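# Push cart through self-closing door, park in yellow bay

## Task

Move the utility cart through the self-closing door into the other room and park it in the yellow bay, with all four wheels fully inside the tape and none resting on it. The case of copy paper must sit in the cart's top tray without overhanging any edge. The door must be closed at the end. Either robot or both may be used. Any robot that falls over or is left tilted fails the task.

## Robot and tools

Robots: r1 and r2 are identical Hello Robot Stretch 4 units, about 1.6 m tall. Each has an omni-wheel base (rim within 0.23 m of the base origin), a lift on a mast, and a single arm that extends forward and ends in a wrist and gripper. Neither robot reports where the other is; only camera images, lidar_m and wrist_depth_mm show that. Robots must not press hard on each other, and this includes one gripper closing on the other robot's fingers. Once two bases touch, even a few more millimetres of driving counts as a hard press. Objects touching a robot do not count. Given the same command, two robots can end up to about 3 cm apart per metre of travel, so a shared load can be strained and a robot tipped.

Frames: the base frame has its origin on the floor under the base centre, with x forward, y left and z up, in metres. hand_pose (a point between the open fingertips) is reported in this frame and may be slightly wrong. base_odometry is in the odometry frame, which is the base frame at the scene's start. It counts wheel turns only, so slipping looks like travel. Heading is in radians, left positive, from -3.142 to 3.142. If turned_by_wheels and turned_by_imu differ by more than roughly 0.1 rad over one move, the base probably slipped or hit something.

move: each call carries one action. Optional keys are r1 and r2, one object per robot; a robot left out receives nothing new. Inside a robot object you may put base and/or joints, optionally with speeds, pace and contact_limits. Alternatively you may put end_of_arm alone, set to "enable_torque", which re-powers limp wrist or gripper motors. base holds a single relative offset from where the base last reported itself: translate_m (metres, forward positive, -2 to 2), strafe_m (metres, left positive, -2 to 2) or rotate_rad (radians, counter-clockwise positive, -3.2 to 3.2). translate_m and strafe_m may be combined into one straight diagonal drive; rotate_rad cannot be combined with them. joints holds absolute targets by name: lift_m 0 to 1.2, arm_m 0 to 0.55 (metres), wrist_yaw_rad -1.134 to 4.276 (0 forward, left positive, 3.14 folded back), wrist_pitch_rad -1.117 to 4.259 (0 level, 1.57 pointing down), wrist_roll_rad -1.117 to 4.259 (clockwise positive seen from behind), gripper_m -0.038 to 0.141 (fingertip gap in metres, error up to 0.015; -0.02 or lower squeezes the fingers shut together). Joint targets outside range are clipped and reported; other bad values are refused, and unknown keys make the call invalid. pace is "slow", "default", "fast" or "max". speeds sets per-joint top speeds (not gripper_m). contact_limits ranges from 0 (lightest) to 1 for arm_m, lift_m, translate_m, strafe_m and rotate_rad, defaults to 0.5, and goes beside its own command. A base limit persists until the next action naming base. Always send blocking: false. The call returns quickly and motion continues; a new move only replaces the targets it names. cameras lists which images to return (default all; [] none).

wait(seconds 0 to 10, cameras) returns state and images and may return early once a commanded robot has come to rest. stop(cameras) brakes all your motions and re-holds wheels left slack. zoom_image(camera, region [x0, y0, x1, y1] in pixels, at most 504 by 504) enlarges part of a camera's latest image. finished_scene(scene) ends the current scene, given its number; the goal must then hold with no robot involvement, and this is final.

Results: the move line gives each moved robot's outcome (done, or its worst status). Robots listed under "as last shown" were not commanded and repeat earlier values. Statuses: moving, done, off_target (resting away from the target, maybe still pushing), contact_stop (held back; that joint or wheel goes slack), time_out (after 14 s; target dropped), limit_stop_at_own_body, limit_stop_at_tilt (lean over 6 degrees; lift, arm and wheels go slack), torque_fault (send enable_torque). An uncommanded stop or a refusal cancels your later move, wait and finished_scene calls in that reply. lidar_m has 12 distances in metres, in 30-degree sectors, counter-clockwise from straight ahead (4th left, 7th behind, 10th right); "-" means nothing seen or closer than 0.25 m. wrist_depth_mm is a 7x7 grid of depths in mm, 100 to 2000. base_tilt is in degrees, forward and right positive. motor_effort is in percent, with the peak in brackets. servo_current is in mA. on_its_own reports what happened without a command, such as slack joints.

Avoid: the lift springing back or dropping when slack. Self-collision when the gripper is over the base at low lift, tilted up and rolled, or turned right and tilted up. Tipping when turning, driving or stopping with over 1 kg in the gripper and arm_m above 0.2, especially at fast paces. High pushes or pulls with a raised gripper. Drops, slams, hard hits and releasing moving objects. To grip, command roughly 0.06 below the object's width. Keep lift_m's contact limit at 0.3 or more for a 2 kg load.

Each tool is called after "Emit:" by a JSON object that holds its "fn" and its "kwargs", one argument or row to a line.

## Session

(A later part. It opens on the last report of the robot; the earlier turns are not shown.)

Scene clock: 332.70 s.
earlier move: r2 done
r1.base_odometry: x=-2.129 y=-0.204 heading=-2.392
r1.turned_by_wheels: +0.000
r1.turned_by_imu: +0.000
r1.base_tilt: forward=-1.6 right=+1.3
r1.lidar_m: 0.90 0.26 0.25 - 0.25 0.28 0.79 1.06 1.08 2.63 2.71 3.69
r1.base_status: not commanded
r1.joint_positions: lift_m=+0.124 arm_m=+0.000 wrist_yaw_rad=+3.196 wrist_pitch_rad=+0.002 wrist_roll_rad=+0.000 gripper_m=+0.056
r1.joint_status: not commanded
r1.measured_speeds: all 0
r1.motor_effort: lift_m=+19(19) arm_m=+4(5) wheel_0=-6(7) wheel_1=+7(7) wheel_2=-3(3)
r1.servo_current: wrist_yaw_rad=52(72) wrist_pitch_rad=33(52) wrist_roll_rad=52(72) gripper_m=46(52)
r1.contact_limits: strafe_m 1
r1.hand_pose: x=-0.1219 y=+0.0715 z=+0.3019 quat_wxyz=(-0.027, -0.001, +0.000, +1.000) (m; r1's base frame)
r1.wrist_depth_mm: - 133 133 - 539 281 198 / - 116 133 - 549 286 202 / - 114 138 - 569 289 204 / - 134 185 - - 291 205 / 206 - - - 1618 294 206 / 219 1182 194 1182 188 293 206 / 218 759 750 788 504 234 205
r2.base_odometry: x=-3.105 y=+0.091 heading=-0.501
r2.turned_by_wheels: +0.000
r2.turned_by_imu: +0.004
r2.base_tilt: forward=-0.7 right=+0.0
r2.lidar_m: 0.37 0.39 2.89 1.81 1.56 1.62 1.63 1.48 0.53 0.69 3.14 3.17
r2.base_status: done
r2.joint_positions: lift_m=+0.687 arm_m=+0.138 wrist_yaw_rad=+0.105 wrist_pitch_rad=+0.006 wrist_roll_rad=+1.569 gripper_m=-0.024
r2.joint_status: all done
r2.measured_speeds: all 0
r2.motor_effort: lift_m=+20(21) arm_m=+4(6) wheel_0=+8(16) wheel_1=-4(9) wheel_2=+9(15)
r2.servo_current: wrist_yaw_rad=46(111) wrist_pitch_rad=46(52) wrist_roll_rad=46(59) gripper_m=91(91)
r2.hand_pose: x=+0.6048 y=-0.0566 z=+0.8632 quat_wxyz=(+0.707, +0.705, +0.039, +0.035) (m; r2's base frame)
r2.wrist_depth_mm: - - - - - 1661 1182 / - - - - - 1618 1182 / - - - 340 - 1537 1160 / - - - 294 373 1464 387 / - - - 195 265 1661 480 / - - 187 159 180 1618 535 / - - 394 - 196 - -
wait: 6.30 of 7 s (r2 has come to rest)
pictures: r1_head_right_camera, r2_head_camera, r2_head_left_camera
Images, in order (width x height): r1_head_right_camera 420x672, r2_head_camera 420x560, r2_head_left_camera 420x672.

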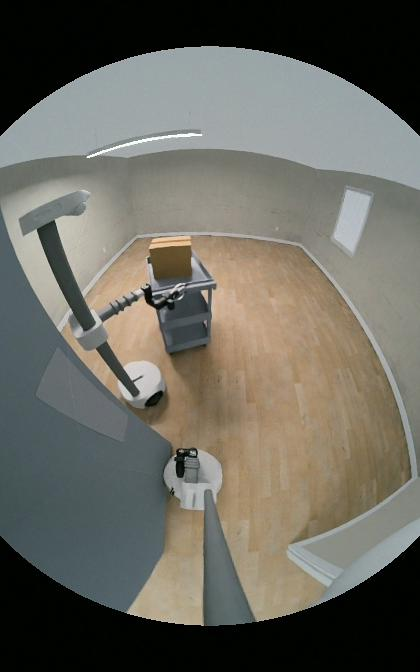

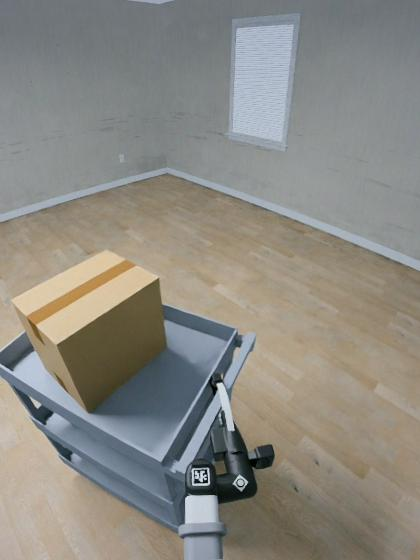

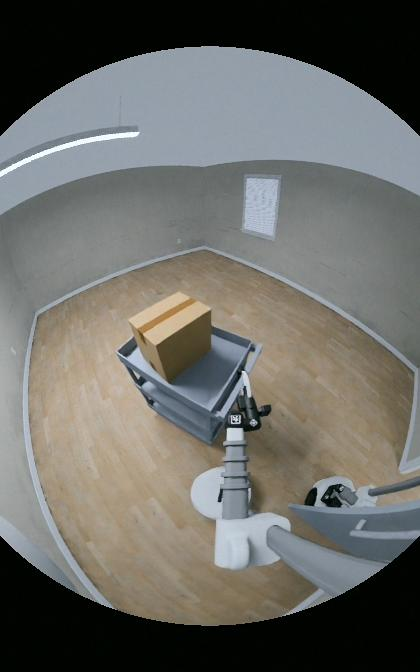

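Emit:
{"fn": "move", "kwargs": {
  "blocking": false,
  "cameras": [],
  "r1": {"base":{"strafe_m":0.1},"pace":"slow","contact_limits":{"strafe_m":0.8}},
  "r2": {"base":{"translate_m":0.571,"strafe_m":-0.737},"joints":{"wrist_yaw_rad":1.0},"speeds":{"wrist_yaw_rad":0.1},"pace":"slow"}
}}

Emit:
{"fn": "wait", "kwargs": {
  "seconds": 5,
  "cameras": ["r2_head_camera"]
}}

Emit:
{"fn": "wait", "kwargs": {
  "seconds": 7,
  "cameras": ["r2_head_camera","r2_head_left_camera","r1_head_right_camera"]
}}

Scene clock: 383.00 s.
move: r1 moving; r2 moving
r1.base_odometry: x=-2.119 y=-0.214 heading=-2.392
r1.turned_by_wheels: +0.000
r1.turned_by_imu: -0.001
r1.base_tilt: forward=-1.6 right=+1.3
r1.lidar_m: 0.91 0.30 0.25 - 0.25 0.27 0.76 1.12 1.07 2.65 2.73 3.69
r1.base_status: strafe_m moving
r1.joint_positions: lift_m=+0.124 arm_m=+0.000 wrist_yaw_rad=+3.196 wrist_pitch_rad=+0.002 wrist_roll_rad=+0.000 gripper_m=+0.056
r1.joint_status: not commanded
r1.measured_speeds: translate_m=+0.001 strafe_m=+0.056 rotate_rad=-0.003 lift_m=+0.000 arm_m=+0.000 wrist_yaw_rad=+0.000 wrist_pitch_rad=+0.000 wrist_roll_rad=+0.000
r1.motor_effort: lift_m=+19(19) arm_m=+5(5) wheel_0=-14(15) wheel_1=+9(11) wheel_2=+1(2)
r1.servo_current: wrist_yaw_rad=46(65) wrist_pitch_rad=39(46) wrist_roll_rad=59(59) gripper_m=46(46)
r1.contact_limits: strafe_m 0.8
r1.hand_pose: x=-0.1219 y=+0.0715 z=+0.3019 quat_wxyz=(-0.027, -0.001, +0.000, +1.000) (m; r1's base frame)
r1.wrist_depth_mm: - 133 133 - 512 274 196 / - 116 132 - 525 276 199 / - 114 138 - 535 282 201 / - 134 185 - 539 285 202 / 206 - - - 549 285 202 / 220 1229 195 1182 188 286 203 / 218 759 759 788 484 247 202
r2.base_odometry: x=-3.104 y=+0.079 heading=-0.501
r2.turned_by_wheels: +0.000
r2.turned_by_imu: +0.000
r2.base_tilt: forward=-0.7 right=+0.0
r2.lidar_m: 0.35 0.40 2.92 1.79 1.60 1.62 1.67 1.48 0.52 0.67 3.13 3.15
r2.base_status: translate_m moving; strafe_m moving
r2.joint_positions: lift_m=+0.687 arm_m=+0.138 wrist_yaw_rad=+0.142 wrist_pitch_rad=+0.006 wrist_roll_rad=+1.569 gripper_m=-0.024
r2.joint_status: wrist_yaw_rad moving
r2.measured_speeds: translate_m=+0.031 strafe_m=-0.039 rotate_rad=+0.000 lift_m=+0.000 arm_m=+0.000 wrist_yaw_rad=+0.094 wrist_pitch_rad=+0.000 wrist_roll_rad=+0.000
r2.motor_effort: lift_m=+20(21) arm_m=+4(5) wheel_0=+12(15) wheel_1=-4(7) wheel_2=-11(12)
r2.servo_current: wrist_yaw_rad=52(72) wrist_pitch_rad=46(52) wrist_roll_rad=39(52) gripper_m=85(91)
r2.hand_pose: x=+0.6067 y=-0.0459 z=+0.8632 quat_wxyz=(+0.706, +0.705, +0.052, +0.048) (m; r2's base frame)
r2.wrist_depth_mm: - - - - - 1661 1160 / - - - - - 1661 1160 / - - - 340 - 1576 1118 / - - - 291 343 1537 1160 / - - - 193 263 1708 484 / - - 188 158 180 1576 559 / - 392 402 - 195 - -
pictures: none
No camera images: "cameras" was empty.

Scene clock: 384.63 s.
earlier move: r1 done; r2 moving
r1.base_odometry: x=-2.061 y=-0.276 heading=-2.391
r1.turned_by_wheels: +0.001
r1.turned_by_imu: +0.001
r1.base_tilt: forward=-1.6 right=+1.3
r1.lidar_m: 0.55 0.34 0.25 - 0.25 0.25 0.53 3.84 1.15 2.72 2.82 3.84
r1.base_status: done
r1.joint_positions: lift_m=+0.124 arm_m=+0.000 wrist_yaw_rad=+3.196 wrist_pitch_rad=+0.002 wrist_roll_rad=+0.000 gripper_m=+0.056
r1.joint_status: not commanded
r1.measured_speeds: all 0
r1.motor_effort: lift_m=+19(20) arm_m=+5(5) wheel_0=-5(16) wheel_1=+9(14) wheel_2=+0(2)
r1.servo_current: wrist_yaw_rad=52(72) wrist_pitch_rad=39(52) wrist_roll_rad=59(65) gripper_m=39(46)
r1.contact_limits: strafe_m 0.8
r1.hand_pose: x=-0.1219 y=+0.0715 z=+0.3019 quat_wxyz=(-0.027, -0.001, +0.000, +1.000) (m; r1's base frame)
r1.wrist_depth_mm: - 133 132 - 418 243 184 / - 116 133 - 427 244 186 / - 114 138 - 430 247 187 / - 134 185 - 397 248 188 / 205 - - - 399 249 189 / 218 1182 193 1182 187 251 189 / 218 750 750 153 368 222 190
r2.base_odometry: x=-3.080 y=-0.071 heading=-0.501
r2.turned_by_wheels: +0.000
r2.turned_by_imu: +0.001
r2.base_tilt: forward=-0.7 right=+0.0
r2.lidar_m: 0.35 0.36 0.66 1.96 1.76 1.79 1.66 0.45 0.54 0.70 2.98 2.99
r2.base_status: translate_m moving; strafe_m moving
r2.joint_positions: lift_m=+0.687 arm_m=+0.138 wrist_yaw_rad=+0.307 wrist_pitch_rad=+0.006 wrist_roll_rad=+1.569 gripper_m=-0.024
r2.joint_status: wrist_yaw_rad moving
r2.measured_speeds: translate_m=+0.061 strafe_m=-0.079 rotate_rad=+0.000 lift_m=+0.000 arm_m=+0.000 wrist_yaw_rad=+0.104 wrist_pitch_rad=+0.000 wrist_roll_rad=+0.000
r2.motor_effort: lift_m=+20(21) arm_m=+5(5) wheel_0=+9(15) wheel_1=-3(7) wheel_2=-8(12)
r2.servo_current: wrist_yaw_rad=20(98) wrist_pitch_rad=46(52) wrist_roll_rad=52(59) gripper_m=85(91)
r2.hand_pose: x=+0.6102 y=+0.0038 z=+0.8632 quat_wxyz=(+0.700, +0.698, +0.110, +0.106) (m; r2's base frame)
r2.wrist_depth_mm: - - - - - 1618 1160 / - - - - - 1661 1160 / - - - 340 - 1499 1160 / - - - 297 368 1464 430 / - - - 195 265 1708 477 / - - 187 156 180 1618 539 / - 404 394 - 195 - -
wait: 1.63 of 5 s (r1 has come to rest)
pictures: r2_head_camera
Images, in order (width x height): r2_head_camera 420x560.

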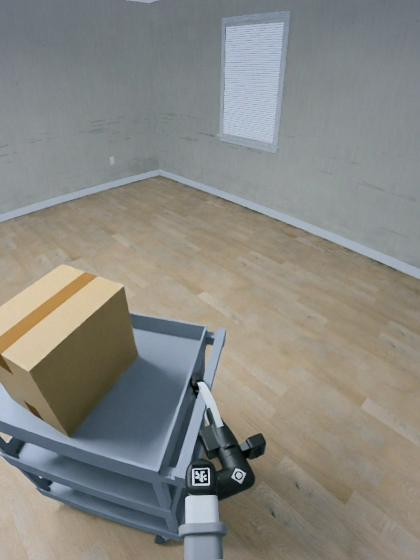

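Scene clock: 391.63 s.
earlier move: r2 moving
r1.base_odometry: x=-2.061 y=-0.276 heading=-2.391
r1.turned_by_wheels: +0.000
r1.turned_by_imu: +0.000
r1.base_tilt: forward=-1.6 right=+1.3
r1.lidar_m: 1.02 0.33 0.25 - 0.25 0.25 0.51 3.85 1.13 2.73 0.73 0.57
r1.base_status: done
r1.joint_positions: lift_m=+0.124 arm_m=+0.000 wrist_yaw_rad=+3.196 wrist_pitch_rad=+0.002 wrist_roll_rad=+0.000 gripper_m=+0.056
r1.joint_status: not commanded
r1.measured_speeds: all 0
r1.motor_effort: lift_m=+19(20) arm_m=+5(5) wheel_0=-5(16) wheel_1=+9(14) wheel_2=+0(2)
r1.servo_current: wrist_yaw_rad=46(72) wrist_pitch_rad=46(52) wrist_roll_rad=46(72) gripper_m=46(52)
r1.contact_limits: strafe_m 0.8
r1.hand_pose: x=-0.1219 y=+0.0715 z=+0.3019 quat_wxyz=(-0.027, -0.001, +0.000, +1.000) (m; r1's base frame)
r1.wrist_depth_mm: - 133 132 - 418 242 185 / - 116 133 - 427 244 186 / - 114 138 - 430 248 187 / - 134 185 - 397 249 189 / 205 - - - 399 250 189 / 219 1229 195 1182 188 251 189 / 216 759 741 153 368 221 189
r2.base_odometry: x=-2.968 y=-0.762 heading=-0.500
r2.turned_by_wheels: +0.001
r2.turned_by_imu: +0.012
r2.base_tilt: forward=-0.7 right=+0.0
r2.lidar_m: 2.83 0.27 0.27 0.44 2.45 0.79 0.59 0.63 1.51 1.77 2.30 2.29
r2.base_status: translate_m moving; strafe_m moving
r2.joint_positions: lift_m=+0.687 arm_m=+0.138 wrist_yaw_rad=+1.012 wrist_pitch_rad=+0.006 wrist_roll_rad=+1.569 gripper_m=-0.024
r2.joint_status: wrist_yaw_rad moving
r2.measured_speeds: translate_m=+0.060 strafe_m=-0.080 rotate_rad=-0.001 lift_m=+0.000 arm_m=+0.000 wrist_yaw_rad=+0.028 wrist_pitch_rad=+0.000 wrist_roll_rad=+0.000
r2.motor_effort: lift_m=+20(21) arm_m=+4(5) wheel_0=+13(22) wheel_1=+1(7) wheel_2=-4(12)
r2.servo_current: wrist_yaw_rad=59(143) wrist_pitch_rad=46(52) wrist_roll_rad=52(65) gripper_m=78(91)
r2.hand_pose: x=+0.5359 y=+0.1981 z=+0.8632 quat_wxyz=(+0.620, +0.617, +0.344, +0.341) (m; r2's base frame)
r2.wrist_depth_mm: - - - - - 1618 1160 / - - - - - 1661 1160 / - - - 355 - 1661 1138 / - - - 322 379 387 418 / - - - 206 293 1661 480 / - - - 158 180 1618 504 / - - 181 - 200 193 -
wait: 7.00 s; no rest
pictures: r1_head_right_camera, r2_head_camera, r2_head_left_camera
Images, in order (width x height): r1_head_right_camera 420x672, r2_head_camera 420x560, r2_head_left_camera 420x672.

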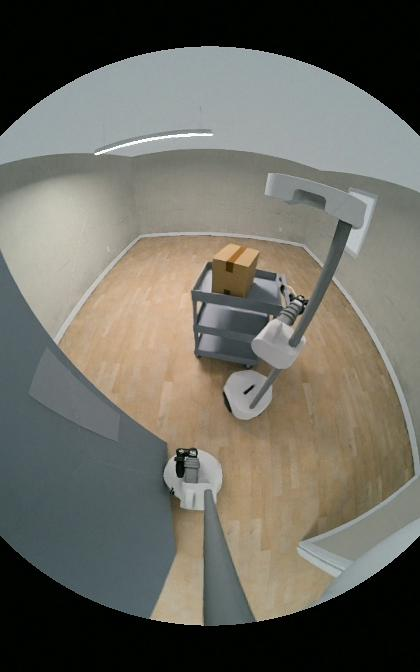

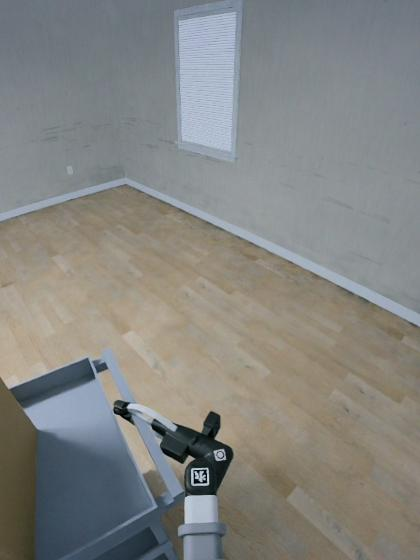

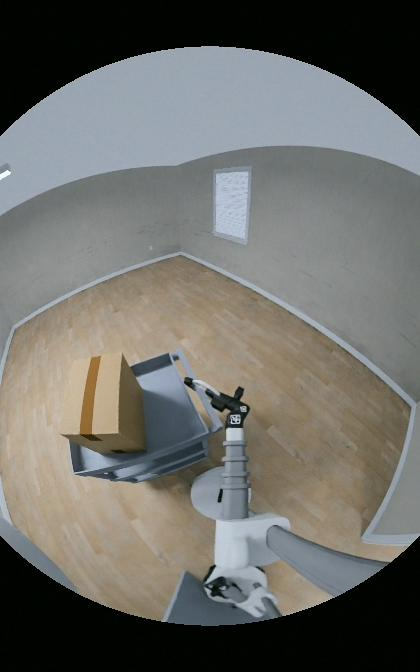

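Emit:
{"fn": "move", "kwargs": {
  "blocking": false,
  "cameras": [],
  "r2": {"base":{"translate_m":-0.226,"strafe_m":-0.532},"pace":"slow"}
}}

Emit:
{"fn": "wait", "kwargs": {
  "seconds": 3,
  "cameras": ["r1_head_right_camera"]
}}

Emit:
{"fn": "wait", "kwargs": {
  "seconds": 5,
  "cameras": ["r2_head_camera","r2_head_left_camera","r1_head_right_camera"]
}}

Scene clock: 406.90 s.
earlier move: r2 done
move: r2 moving
r1: as last shown
r1.lidar_m: 1.01 0.34 0.25 - 0.25 0.25 0.52 3.87 1.11 2.74 0.64 0.60
r1.motor_effort: lift_m=+19(19) arm_m=+4(5) wheel_0=-5(5) wheel_1=+9(9) wheel_2=+0(0)
r1.servo_current: wrist_yaw_rad=46(59) wrist_pitch_rad=46(52) wrist_roll_rad=52(52) gripper_m=46(46)
r1.contact_limits: strafe_m 0.8
r1.wrist_depth_mm: - 133 133 - 415 242 183 / - 116 133 - 421 246 186 / - 114 138 - 430 247 187 / - 134 185 - 397 250 188 / 206 - - - 399 251 190 / 220 1182 193 1182 187 252 189 / 216 759 750 153 368 222 190
r2.base_odometry: x=-2.967 y=-0.837 heading=-0.498
r2.turned_by_wheels: +0.002
r2.turned_by_imu: +0.004
r2.base_tilt: forward=-0.7 right=+0.0
r2.lidar_m: 2.73 0.26 0.29 0.38 2.54 0.86 0.64 0.75 1.47 1.77 2.23 2.25
r2.base_status: translate_m moving; strafe_m moving
r2.joint_positions: lift_m=+0.687 arm_m=+0.138 wrist_yaw_rad=+1.017 wrist_pitch_rad=+0.006 wrist_roll_rad=+1.569 gripper_m=-0.024
r2.joint_status: all done
r2.measured_speeds: translate_m=-0.019 strafe_m=-0.045 rotate_rad=-0.004 lift_m=+0.000 arm_m=+0.000 wrist_yaw_rad=+0.000 wrist_pitch_rad=+0.000 wrist_roll_rad=+0.000
r2.motor_effort: lift_m=+21(21) arm_m=+4(5) wheel_0=+18(19) wheel_1=-2(4) wheel_2=+12(14)
r2.servo_current: wrist_yaw_rad=104(104) wrist_pitch_rad=52(52) wrist_roll_rad=59(59) gripper_m=91(91)
r2.hand_pose: x=+0.5349 y=+0.1993 z=+0.8632 quat_wxyz=(+0.619, +0.616, +0.346, +0.343) (m; r2's base frame)
r2.wrist_depth_mm: - - - - - 1618 1160 / - - - - - 1661 1160 / - - - 362 - 1708 1182 / - - - 325 382 389 387 / - - - 201 298 1756 1255 / - - - 160 179 1618 504 / - - 397 - 206 194 -
pictures: none
No camera images: "cameras" was empty.

Scene clock: 409.90 s.
earlier move: r2 moving
r1.base_odometry: x=-2.061 y=-0.276 heading=-2.391
r1.turned_by_wheels: +0.000
r1.turned_by_imu: +0.000
r1.base_tilt: forward=-1.6 right=+1.3
r1.lidar_m: 0.96 0.37 0.25 - 0.25 0.25 0.54 3.85 1.14 2.72 0.55 0.61
r1.base_status: not commanded
r1.joint_positions: lift_m=+0.124 arm_m=+0.000 wrist_yaw_rad=+3.196 wrist_pitch_rad=+0.002 wrist_roll_rad=+0.000 gripper_m=+0.056
r1.joint_status: not commanded
r1.measured_speeds: all 0
r1.motor_effort: lift_m=+19(19) arm_m=+5(5) wheel_0=-5(5) wheel_1=+9(9) wheel_2=+0(0)
r1.servo_current: wrist_yaw_rad=52(65) wrist_pitch_rad=39(52) wrist_roll_rad=46(65) gripper_m=39(46)
r1.contact_limits: strafe_m 0.8
r1.hand_pose: x=-0.1219 y=+0.0715 z=+0.3019 quat_wxyz=(-0.027, -0.001, +0.000, +1.000) (m; r1's base frame)
r1.wrist_depth_mm: - 133 133 - 418 244 184 / - 116 133 - 424 245 186 / - 114 138 - 433 247 187 / - 134 185 - 394 249 189 / 206 - - - 402 249 190 / 219 1182 193 1182 187 250 189 / 219 759 741 153 366 222 189
r2.base_odometry: x=-3.193 y=-1.016 heading=-0.499
r2.turned_by_wheels: -0.002
r2.turned_by_imu: -0.001
r2.base_tilt: forward=-0.7 right=+0.0
r2.lidar_m: 2.56 0.30 0.37 0.66 2.66 0.56 0.55 4.10 1.18 1.44 2.09 2.09
r2.base_status: translate_m moving; strafe_m moving
r2.joint_positions: lift_m=+0.687 arm_m=+0.138 wrist_yaw_rad=+1.000 wrist_pitch_rad=+0.006 wrist_roll_rad=+1.569 gripper_m=-0.024
r2.joint_status: all done
r2.measured_speeds: translate_m=-0.039 strafe_m=-0.093 rotate_rad=+0.005 lift_m=+0.000 arm_m=+0.000 wrist_yaw_rad=+0.000 wrist_pitch_rad=+0.000 wrist_roll_rad=+0.000
r2.motor_effort: lift_m=+20(21) arm_m=+4(5) wheel_0=+5(20) wheel_1=-8(10) wheel_2=+9(14)
r2.servo_current: wrist_yaw_rad=46(104) wrist_pitch_rad=46(52) wrist_roll_rad=46(59) gripper_m=78(98)
r2.hand_pose: x=+0.5382 y=+0.1955 z=+0.8632 quat_wxyz=(+0.622, +0.619, +0.341, +0.337) (m; r2's base frame)
r2.wrist_depth_mm: - - - - - 1618 1138 / - - - 320 - 1618 1160 / - - - 320 362 373 373 / - - - 213 300 1661 488 / - - - 190 253 1708 544 / - - 186 163 180 634 - / - 404 399 - 200 - -
wait: 3.00 s; no rest
pictures: r1_head_right_camera
Images, in order (width x height): r1_head_right_camera 420x672.

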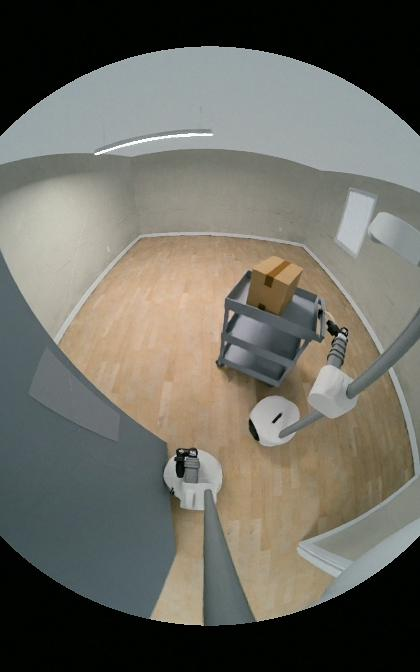

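Scene clock: 413.47 s.
earlier move: r2 done
r1.base_odometry: x=-2.061 y=-0.276 heading=-2.391
r1.turned_by_wheels: +0.000
r1.turned_by_imu: +0.000
r1.base_tilt: forward=-1.6 right=+1.3
r1.lidar_m: 5.04 0.34 0.25 - 0.25 0.25 0.53 3.84 1.14 0.56 0.57 0.90
r1.base_status: not commanded
r1.joint_positions: lift_m=+0.124 arm_m=+0.000 wrist_yaw_rad=+3.196 wrist_pitch_rad=+0.002 wrist_roll_rad=+0.000 gripper_m=+0.056
r1.joint_status: not commanded
r1.measured_speeds: all 0
r1.motor_effort: lift_m=+19(19) arm_m=+5(5) wheel_0=-5(6) wheel_1=+8(9) wheel_2=+0(0)
r1.servo_current: wrist_yaw_rad=52(78) wrist_pitch_rad=39(52) wrist_roll_rad=20(65) gripper_m=39(46)
r1.contact_limits: strafe_m 0.8
r1.hand_pose: x=-0.1219 y=+0.0715 z=+0.3019 quat_wxyz=(-0.027, -0.001, +0.000, +1.000) (m; r1's base frame)
r1.wrist_depth_mm: - 133 132 - 415 242 185 / - 116 132 - 421 246 186 / - 114 138 - 430 247 188 / - 134 185 - 397 249 189 / 206 - - - 402 250 190 / 219 1229 194 1182 188 251 190 / 217 759 750 153 368 223 190
r2.base_odometry: x=-3.410 y=-1.188 heading=-0.499
r2.turned_by_wheels: +0.000
r2.turned_by_imu: +0.001
r2.base_tilt: forward=-0.7 right=+0.1
r2.lidar_m: 0.62 0.33 0.42 3.11 0.60 0.57 1.14 3.86 0.91 1.13 1.98 1.97
r2.base_status: done
r2.joint_positions: lift_m=+0.687 arm_m=+0.138 wrist_yaw_rad=+1.000 wrist_pitch_rad=+0.006 wrist_roll_rad=+1.569 gripper_m=-0.024
r2.joint_status: all done
r2.measured_speeds: all 0
r2.motor_effort: lift_m=+20(21) arm_m=+5(5) wheel_0=+6(20) wheel_1=-4(10) wheel_2=+6(14)
r2.servo_current: wrist_yaw_rad=39(104) wrist_pitch_rad=52(52) wrist_roll_rad=52(59) gripper_m=85(98)
r2.hand_pose: x=+0.5382 y=+0.1955 z=+0.8632 quat_wxyz=(+0.622, +0.619, +0.341, +0.337) (m; r2's base frame)
r2.wrist_depth_mm: - - - 258 - 1618 1182 / - - - 293 319 324 325 / - - - 272 283 1661 500 / - - - 199 258 1808 - / - - 445 185 242 820 - / - 433 187 168 179 - - / - 415 415 - 215 - -
wait: 3.57 of 5 s (r2 has come to rest)
pictures: r1_head_right_camera, r2_head_camera, r2_head_left_camera
Images, in order (width x height): r1_head_right_camera 420x672, r2_head_camera 420x560, r2_head_left_camera 420x672.

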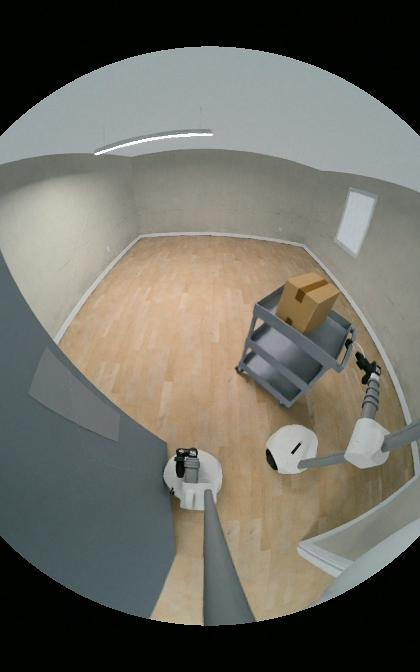

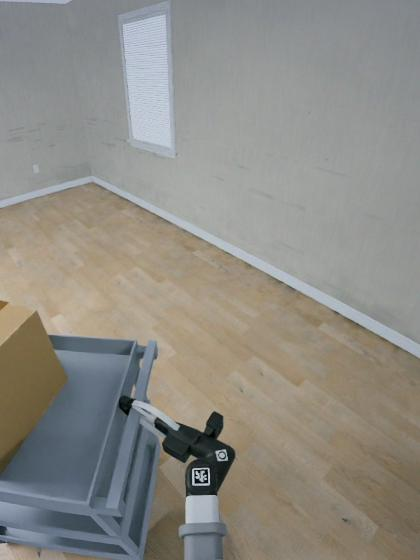

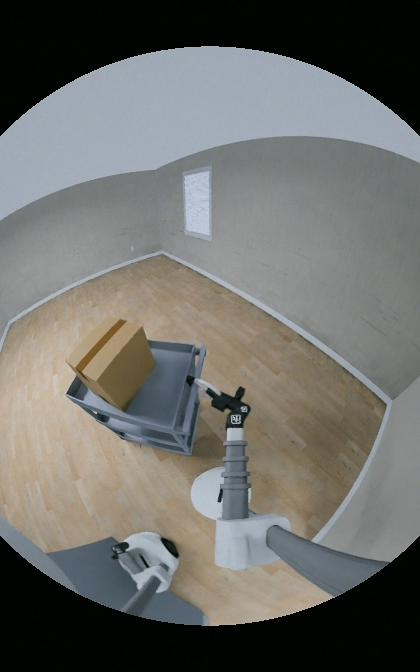

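Emit:
{"fn": "move", "kwargs": {
  "blocking": false,
  "cameras": [],
  "r2": {"base":{"rotate_rad":0.9},"joints":{"wrist_yaw_rad":0.1},"speeds":{"wrist_yaw_rad":0.8},"pace":"slow"}
}}

Emit:
{"fn": "wait", "kwargs": {
  "seconds": 3,
  "cameras": ["r2_head_camera","r2_head_left_camera","r1_head_right_camera"]
}}

Scene clock: 422.50 s.
move: r2 moving
r1: as last shown
r1.lidar_m: 5.03 0.32 0.25 - 0.25 0.25 0.52 3.86 1.16 0.57 0.57 0.89
r1.motor_effort: lift_m=+19(19) arm_m=+4(5) wheel_0=-5(5) wheel_1=+9(9) wheel_2=+0(0)
r1.servo_current: wrist_yaw_rad=33(59) wrist_pitch_rad=39(46) wrist_roll_rad=52(65) gripper_m=39(46)
r1.contact_limits: strafe_m 0.8
r1.wrist_depth_mm: - 132 132 - 418 243 185 / - 116 133 - 421 244 187 / - 114 138 - 430 248 188 / - 134 185 - 394 249 188 / 204 - - - 399 251 189 / 220 1182 193 1182 188 251 190 / 218 759 750 153 366 222 189
r2.base_odometry: x=-3.411 y=-1.188 heading=-0.374
r2.turned_by_wheels: +0.125
r2.turned_by_imu: +0.122
r2.base_tilt: forward=-0.7 right=+0.0
r2.lidar_m: 0.44 0.33 0.53 2.96 0.55 0.58 1.21 0.92 0.94 1.24 1.96 2.00
r2.base_status: rotate_rad moving
r2.joint_positions: lift_m=+0.687 arm_m=+0.138 wrist_yaw_rad=+0.699 wrist_pitch_rad=+0.006 wrist_roll_rad=+1.569 gripper_m=-0.024
r2.joint_status: wrist_yaw_rad moving
r2.measured_speeds: translate_m=+0.000 strafe_m=+0.000 rotate_rad=+0.480 lift_m=+0.000 arm_m=+0.000 wrist_yaw_rad=-0.929 wrist_pitch_rad=+0.000 wrist_roll_rad=+0.000
r2.motor_effort: lift_m=+20(21) arm_m=+4(5) wheel_0=-3(7) wheel_1=-5(6) wheel_2=-11(11)
r2.servo_current: wrist_yaw_rad=143(267) wrist_pitch_rad=39(59) wrist_roll_rad=46(52) gripper_m=85(85)
r2.hand_pose: x=+0.5859 y=+0.1185 z=+0.8632 quat_wxyz=(+0.666, +0.663, +0.244, +0.240) (m; r2's base frame)
r2.wrist_depth_mm: - - - - - 1618 1160 / - - - 296 - 1537 1182 / - - - 297 330 1430 1160 / - - - 211 283 1661 500 / - - - 189 249 1863 - / - 436 188 167 179 - - / - 404 404 - 209 - -
pictures: none
No camera images: "cameras" was empty.

Scene clock: 424.73 s.
earlier move: r2 done
r1.base_odometry: x=-2.061 y=-0.276 heading=-2.391
r1.turned_by_wheels: +0.000
r1.turned_by_imu: +0.000
r1.base_tilt: forward=-1.6 right=+1.2
r1.lidar_m: 0.93 0.33 0.25 - 0.25 0.25 0.53 3.86 1.15 0.57 0.60 0.80
r1.base_status: not commanded
r1.joint_positions: lift_m=+0.124 arm_m=+0.000 wrist_yaw_rad=+3.196 wrist_pitch_rad=+0.002 wrist_roll_rad=+0.000 gripper_m=+0.056
r1.joint_status: not commanded
r1.measured_speeds: all 0
r1.motor_effort: lift_m=+19(19) arm_m=+5(5) wheel_0=-5(5) wheel_1=+9(9) wheel_2=+0(0)
r1.servo_current: wrist_yaw_rad=52(65) wrist_pitch_rad=46(52) wrist_roll_rad=33(78) gripper_m=39(46)
r1.contact_limits: strafe_m 0.8
r1.hand_pose: x=-0.1219 y=+0.0715 z=+0.3019 quat_wxyz=(-0.027, -0.001, +0.000, +1.000) (m; r1's base frame)
r1.wrist_depth_mm: - 133 132 - 418 243 185 / - 116 132 - 424 246 186 / - 114 138 - 430 247 188 / - 134 185 - 397 250 189 / 205 - - - 397 250 190 / 219 1229 194 1182 189 250 190 / 217 750 750 153 364 223 189
r2.base_odometry: x=-3.410 y=-1.188 heading=+0.401
r2.turned_by_wheels: +0.775
r2.turned_by_imu: +0.697
r2.base_tilt: forward=-0.7 right=+0.1
r2.lidar_m: 0.40 0.45 2.85 0.58 0.64 3.93 0.93 1.01 1.55 1.94 2.14 0.66
r2.base_status: done
r2.joint_positions: lift_m=+0.687 arm_m=+0.138 wrist_yaw_rad=+0.098 wrist_pitch_rad=+0.006 wrist_roll_rad=+1.569 gripper_m=-0.024
r2.joint_status: all done
r2.measured_speeds: all 0
r2.motor_effort: lift_m=+21(21) arm_m=-3(9) wheel_0=+0(27) wheel_1=+0(14) wheel_2=+0(28)
r2.servo_current: wrist_yaw_rad=52(267) wrist_pitch_rad=46(59) wrist_roll_rad=46(59) gripper_m=78(85)
r2.hand_pose: x=+0.6044 y=-0.0589 z=+0.8632 quat_wxyz=(+0.707, +0.706, +0.037, +0.032) (m; r2's base frame)
r2.wrist_depth_mm: - - - 287 - 1618 1160 / - - - 315 342 343 345 / - - - 285 310 1618 462 / - - - 206 270 1708 525 / - - - 188 242 788 - / - 436 186 169 179 - - / - 410 410 - 212 - -
wait: 2.23 of 3 s (r2 has come to rest)
pictures: r1_head_right_camera, r2_head_camera, r2_head_left_camera
Images, in order (width x height): r1_head_right_camera 420x672, r2_head_camera 420x560, r2_head_left_camera 420x672.

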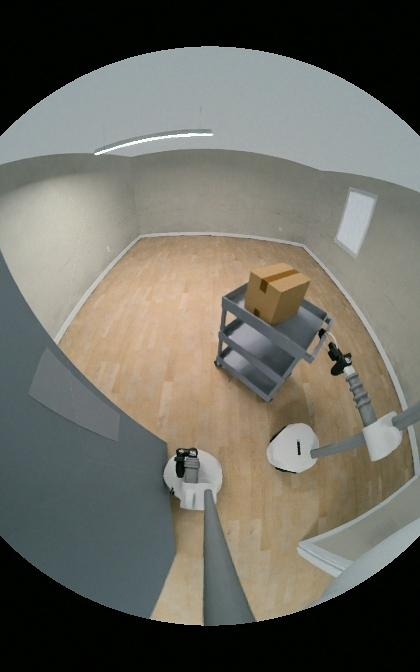

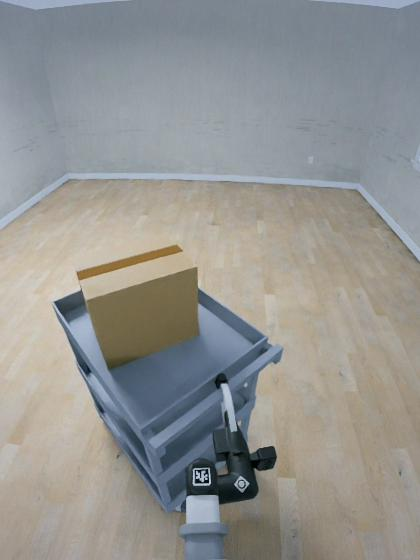

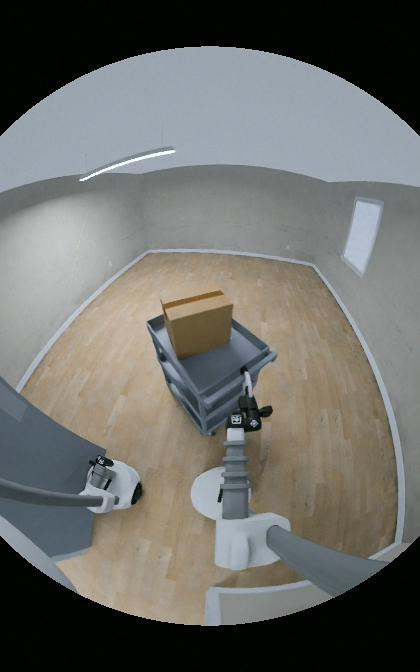

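Emit:
{"fn": "move", "kwargs": {
  "blocking": false,
  "cameras": [],
  "r2": {"base":{"translate_m":-1.162,"strafe_m":0.297},"pace":"slow"}
}}

Emit:
{"fn": "wait", "kwargs": {
  "seconds": 5,
  "cameras": ["r2_head_left_camera"]
}}

Emit:
{"fn": "wait", "kwargs": {
  "seconds": 3,
  "cameras": ["r2_head_left_camera"]
}}

Emit:
{"fn": "wait", "kwargs": {
  "seconds": 6,
  "cameras": ["r2_head_left_camera","r2_head_right_camera"]
}}

Scene clock: 441.20 s.
move: r2 moving
r1: as last shown
r1.base_tilt: forward=-1.6 right=+1.3
r1.lidar_m: 0.93 0.34 0.25 - 0.25 0.25 0.52 3.84 1.15 0.57 0.60 0.80
r1.motor_effort: lift_m=+19(19) arm_m=+5(5) wheel_0=-5(5) wheel_1=+8(9) wheel_2=+0(0)
r1.servo_current: wrist_yaw_rad=52(65) wrist_pitch_rad=46(46) wrist_roll_rad=52(52) gripper_m=39(46)
r1.contact_limits: strafe_m 0.8
r1.wrist_depth_mm: - 132 132 - 415 242 184 / - 116 132 - 424 245 186 / - 114 138 - 430 247 187 / - 134 184 - 397 249 188 / 205 - - - 399 250 189 / 219 1205 193 1182 187 251 189 / 218 750 750 153 368 223 189
r2.base_odometry: x=-3.423 y=-1.190 heading=+0.400
r2.turned_by_wheels: +0.000
r2.turned_by_imu: +0.000
r2.base_tilt: forward=-0.6 right=+0.1
r2.lidar_m: 0.41 0.42 2.83 0.58 0.67 3.91 0.90 0.99 1.52 1.95 2.14 0.65
r2.base_status: translate_m moving; strafe_m moving
r2.joint_positions: lift_m=+0.687 arm_m=+0.138 wrist_yaw_rad=+0.098 wrist_pitch_rad=+0.006 wrist_roll_rad=+1.569 gripper_m=-0.024
r2.joint_status: not commanded
r2.measured_speeds: translate_m=-0.049 strafe_m=+0.012 rotate_rad=-0.002 lift_m=+0.000 arm_m=+0.000 wrist_yaw_rad=+0.000 wrist_pitch_rad=+0.000 wrist_roll_rad=+0.000
r2.motor_effort: lift_m=+21(21) arm_m=-3(4) wheel_0=-10(13) wheel_1=-6(8) wheel_2=+11(12)
r2.servo_current: wrist_yaw_rad=39(65) wrist_pitch_rad=46(52) wrist_roll_rad=52(52) gripper_m=78(85)
r2.hand_pose: x=+0.6044 y=-0.0589 z=+0.8632 quat_wxyz=(+0.707, +0.706, +0.037, +0.032) (m; r2's base frame)
r2.wrist_depth_mm: - - - 286 - 1618 1160 / - - - 307 336 345 347 / - - - 283 298 1661 1182 / - - - 205 268 1708 525 / - - - 187 245 788 - / - 430 186 169 179 - - / - 407 410 - 213 - -
pictures: none
No camera images: "cameras" was empty.

Scene clock: 446.20 s.
earlier move: r2 moving
r1.base_odometry: x=-2.061 y=-0.276 heading=-2.391
r1.turned_by_wheels: +0.000
r1.turned_by_imu: +0.000
r1.base_tilt: forward=-1.6 right=+1.2
r1.lidar_m: 5.04 0.34 0.25 - 0.25 0.25 0.56 3.87 0.58 0.62 0.48 0.57
r1.base_status: not commanded
r1.joint_positions: lift_m=+0.124 arm_m=+0.000 wrist_yaw_rad=+3.196 wrist_pitch_rad=+0.002 wrist_roll_rad=+0.000 gripper_m=+0.056
r1.joint_status: not commanded
r1.measured_speeds: all 0
r1.motor_effort: lift_m=+19(20) arm_m=+5(5) wheel_0=-5(6) wheel_1=+9(9) wheel_2=+0(0)
r1.servo_current: wrist_yaw_rad=52(78) wrist_pitch_rad=39(52) wrist_roll_rad=65(78) gripper_m=39(52)
r1.contact_limits: strafe_m 0.8
r1.hand_pose: x=-0.1219 y=+0.0715 z=+0.3019 quat_wxyz=(-0.027, -0.001, +0.000, +1.000) (m; r1's base frame)
r1.wrist_depth_mm: - 132 132 - 415 243 184 / - 116 133 - 427 246 186 / - 114 138 - 430 247 187 / - 134 185 - 394 250 189 / 205 - - - 399 249 190 / 219 1205 195 1160 187 250 189 / 219 759 750 153 366 222 190
r2.base_odometry: x=-3.906 y=-1.263 heading=+0.401
r2.turned_by_wheels: +0.001
r2.turned_by_imu: +0.004
r2.base_tilt: forward=-0.7 right=+0.0
r2.lidar_m: 0.52 0.54 0.57 0.88 0.91 3.43 0.43 0.46 0.74 2.00 2.18 0.59
r2.base_status: translate_m moving; strafe_m moving
r2.joint_positions: lift_m=+0.687 arm_m=+0.138 wrist_yaw_rad=+0.108 wrist_pitch_rad=+0.006 wrist_roll_rad=+1.569 gripper_m=-0.024
r2.joint_status: not commanded
r2.measured_speeds: translate_m=-0.097 strafe_m=+0.024 rotate_rad=-0.005 lift_m=+0.000 arm_m=+0.000 wrist_yaw_rad=+0.000 wrist_pitch_rad=+0.000 wrist_roll_rad=+0.000
r2.motor_effort: lift_m=+20(21) arm_m=-4(4) wheel_0=+0(13) wheel_1=-7(8) wheel_2=+13(18)
r2.servo_current: wrist_yaw_rad=59(72) wrist_pitch_rad=52(59) wrist_roll_rad=52(59) gripper_m=78(91)
r2.hand_pose: x=+0.6050 y=-0.0558 z=+0.8632 quat_wxyz=(+0.707, +0.705, +0.040, +0.036) (m; r2's base frame)
r2.wrist_depth_mm: - - - 163 223 1661 1205 / - - - 166 225 1430 - / - - 427 167 228 820 - / - 439 436 169 229 842 - / - 466 455 171 232 842 - / - - 187 172 178 - - / - - 496 - 236 1618 -
wait: 5.00 s; no rest
pictures: r2_head_left_camera
Images, in order (width x height): r2_head_left_camera 420x672.

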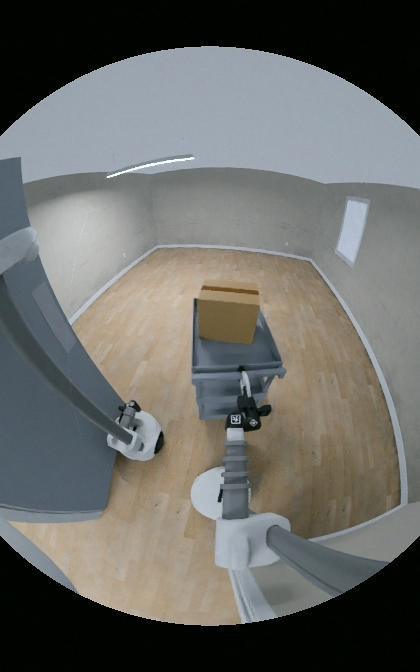

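Scene clock: 449.20 s.
earlier move: r2 moving
r1.base_odometry: x=-2.061 y=-0.276 heading=-2.391
r1.turned_by_wheels: +0.000
r1.turned_by_imu: +0.000
r1.base_tilt: forward=-1.6 right=+1.3
r1.lidar_m: 5.03 0.34 0.25 - 0.25 0.25 0.52 0.72 0.66 0.41 0.44 0.65
r1.base_status: not commanded
r1.joint_positions: lift_m=+0.124 arm_m=+0.000 wrist_yaw_rad=+3.196 wrist_pitch_rad=+0.002 wrist_roll_rad=+0.000 gripper_m=+0.056
r1.joint_status: not commanded
r1.measured_speeds: all 0
r1.motor_effort: lift_m=+19(20) arm_m=+4(5) wheel_0=-5(6) wheel_1=+9(9) wheel_2=+0(0)
r1.servo_current: wrist_yaw_rad=65(78) wrist_pitch_rad=39(52) wrist_roll_rad=39(78) gripper_m=46(52)
r1.contact_limits: strafe_m 0.8
r1.hand_pose: x=-0.1219 y=+0.0715 z=+0.3019 quat_wxyz=(-0.027, -0.001, +0.000, +1.000) (m; r1's base frame)
r1.wrist_depth_mm: - 132 133 - 418 244 185 / - 116 133 - 427 246 187 / - 114 138 - 430 247 188 / - 134 184 - 397 249 188 / 205 - - - 399 250 190 / 220 1205 194 1182 189 251 190 / 217 750 759 153 368 223 189
r2.base_odometry: x=-4.203 y=-1.308 heading=+0.400
r2.turned_by_wheels: -0.001
r2.turned_by_imu: +0.000
r2.base_tilt: forward=-0.6 right=+0.1
r2.lidar_m: 0.58 0.62 0.71 0.78 2.98 3.11 3.09 0.25 0.25 1.20 2.23 0.51
r2.base_status: translate_m moving; strafe_m moving
r2.joint_positions: lift_m=+0.687 arm_m=+0.138 wrist_yaw_rad=+0.103 wrist_pitch_rad=+0.006 wrist_roll_rad=+1.569 gripper_m=-0.024
r2.joint_status: not commanded
r2.measured_speeds: translate_m=-0.098 strafe_m=+0.024 rotate_rad=-0.004 lift_m=+0.000 arm_m=+0.000 wrist_yaw_rad=-0.002 wrist_pitch_rad=+0.000 wrist_roll_rad=+0.000
r2.motor_effort: lift_m=+20(21) arm_m=-4(4) wheel_0=-4(13) wheel_1=-8(8) wheel_2=+9(18)
r2.servo_current: wrist_yaw_rad=39(72) wrist_pitch_rad=46(59) wrist_roll_rad=39(59) gripper_m=72(91)
r2.hand_pose: x=+0.6048 y=-0.0572 z=+0.8632 quat_wxyz=(+0.707, +0.705, +0.039, +0.034) (m; r2's base frame)
r2.wrist_depth_mm: - - 521 124 177 - - / - 382 379 128 188 - - / - 413 415 137 200 - - / - 473 459 146 213 - - / - - 512 155 225 - - / - - 187 170 179 1618 504 / - - - - - 1618 462
wait: 3.00 s; no rest
pictures: r2_head_left_camera
Images, in order (width x height): r2_head_left_camera 420x672.

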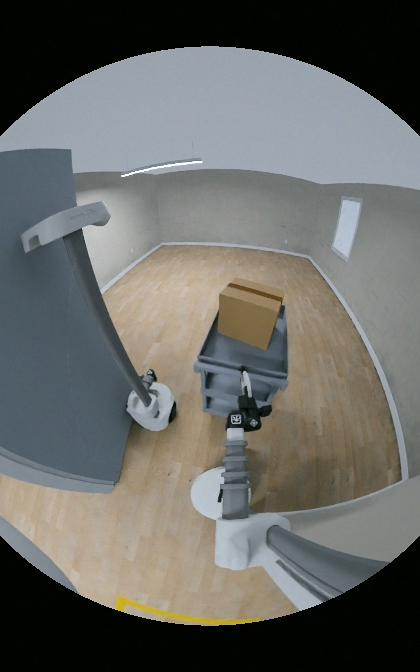

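Scene clock: 450.10 s.
earlier move: r2 contact_stop
r1.base_odometry: x=-2.061 y=-0.276 heading=-2.391
r1.turned_by_wheels: +0.000
r1.turned_by_imu: +0.000
r1.base_tilt: forward=-1.6 right=+1.3
r1.lidar_m: 5.03 0.32 0.25 - 0.25 0.25 0.54 0.73 0.68 0.37 0.45 0.75
r1.base_status: not commanded
r1.joint_positions: lift_m=+0.124 arm_m=+0.000 wrist_yaw_rad=+3.196 wrist_pitch_rad=+0.002 wrist_roll_rad=+0.000 gripper_m=+0.056
r1.joint_status: not commanded
r1.measured_speeds: all 0
r1.motor_effort: lift_m=+19(20) arm_m=+5(5) wheel_0=-5(6) wheel_1=+9(9) wheel_2=+0(0)
r1.servo_current: wrist_yaw_rad=65(78) wrist_pitch_rad=39(52) wrist_roll_rad=33(78) gripper_m=39(52)
r1.contact_limits: strafe_m 0.8
r1.hand_pose: x=-0.1219 y=+0.0715 z=+0.3019 quat_wxyz=(-0.027, -0.001, +0.000, +1.000) (m; r1's base frame)
r1.wrist_depth_mm: - 133 133 - 415 243 185 / - 116 133 - 421 244 186 / - 114 138 - 430 247 187 / - 134 184 - 397 249 188 / 206 - - - 399 251 189 / 220 1229 194 1182 188 250 190 / 217 759 750 154 366 222 190
r2.base_odometry: x=-4.246 y=-1.311 heading=+0.426
r2.turned_by_wheels: +0.025
r2.turned_by_imu: +0.025
r2.base_tilt: forward=-0.7 right=+0.1
r2.lidar_m: 0.58 0.68 0.79 0.79 2.99 3.06 3.03 0.25 0.25 1.10 2.25 0.49
r2.base_status: translate_m contact_stop (by the wheels' count: -0.817 of -1.162); strafe_m contact_stop (by the wheels' count: +0.213 of +0.297)
r2.joint_positions: lift_m=+0.687 arm_m=+0.138 wrist_yaw_rad=+0.095 wrist_pitch_rad=+0.006 wrist_roll_rad=+1.569 gripper_m=-0.024
r2.joint_status: not commanded
r2.measured_speeds: all 0
r2.on_its_own: the wheels are slack since a contact_stop
r2.motor_effort: lift_m=+20(21) arm_m=+4(4) wheel_0=+0(13) wheel_1=+0(23) wheel_2=+0(30)
r2.servo_current: wrist_yaw_rad=46(72) wrist_pitch_rad=46(59) wrist_roll_rad=46(59) gripper_m=85(91)
r2.hand_pose: x=+0.6042 y=-0.0597 z=+0.8632 quat_wxyz=(+0.707, +0.706, +0.036, +0.031) (m; r2's base frame)
r2.wrist_depth_mm: - 387 379 112 167 - - / - 373 375 121 179 - - / - 421 415 128 191 - - / - 488 466 138 206 - - / - - 535 150 223 1808 - / - - 188 167 178 1499 488 / - - - - 258 1576 1160
wait: 0.90 of 6 s (r2 has come to rest)
pictures: r2_head_left_camera, r2_head_right_camera
Images, in order (width x height): r2_head_left_camera 420x672, r2_head_right_camera 420x672.

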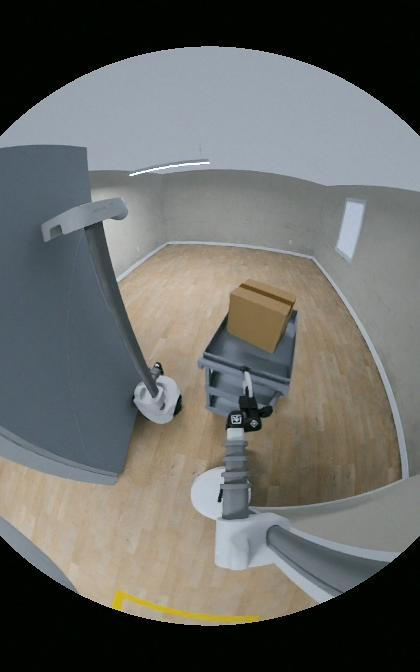

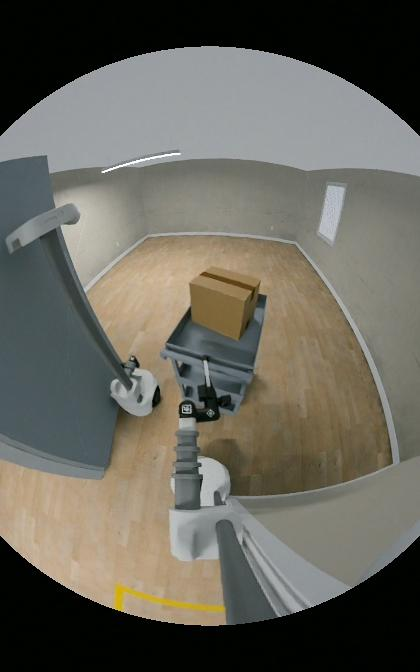

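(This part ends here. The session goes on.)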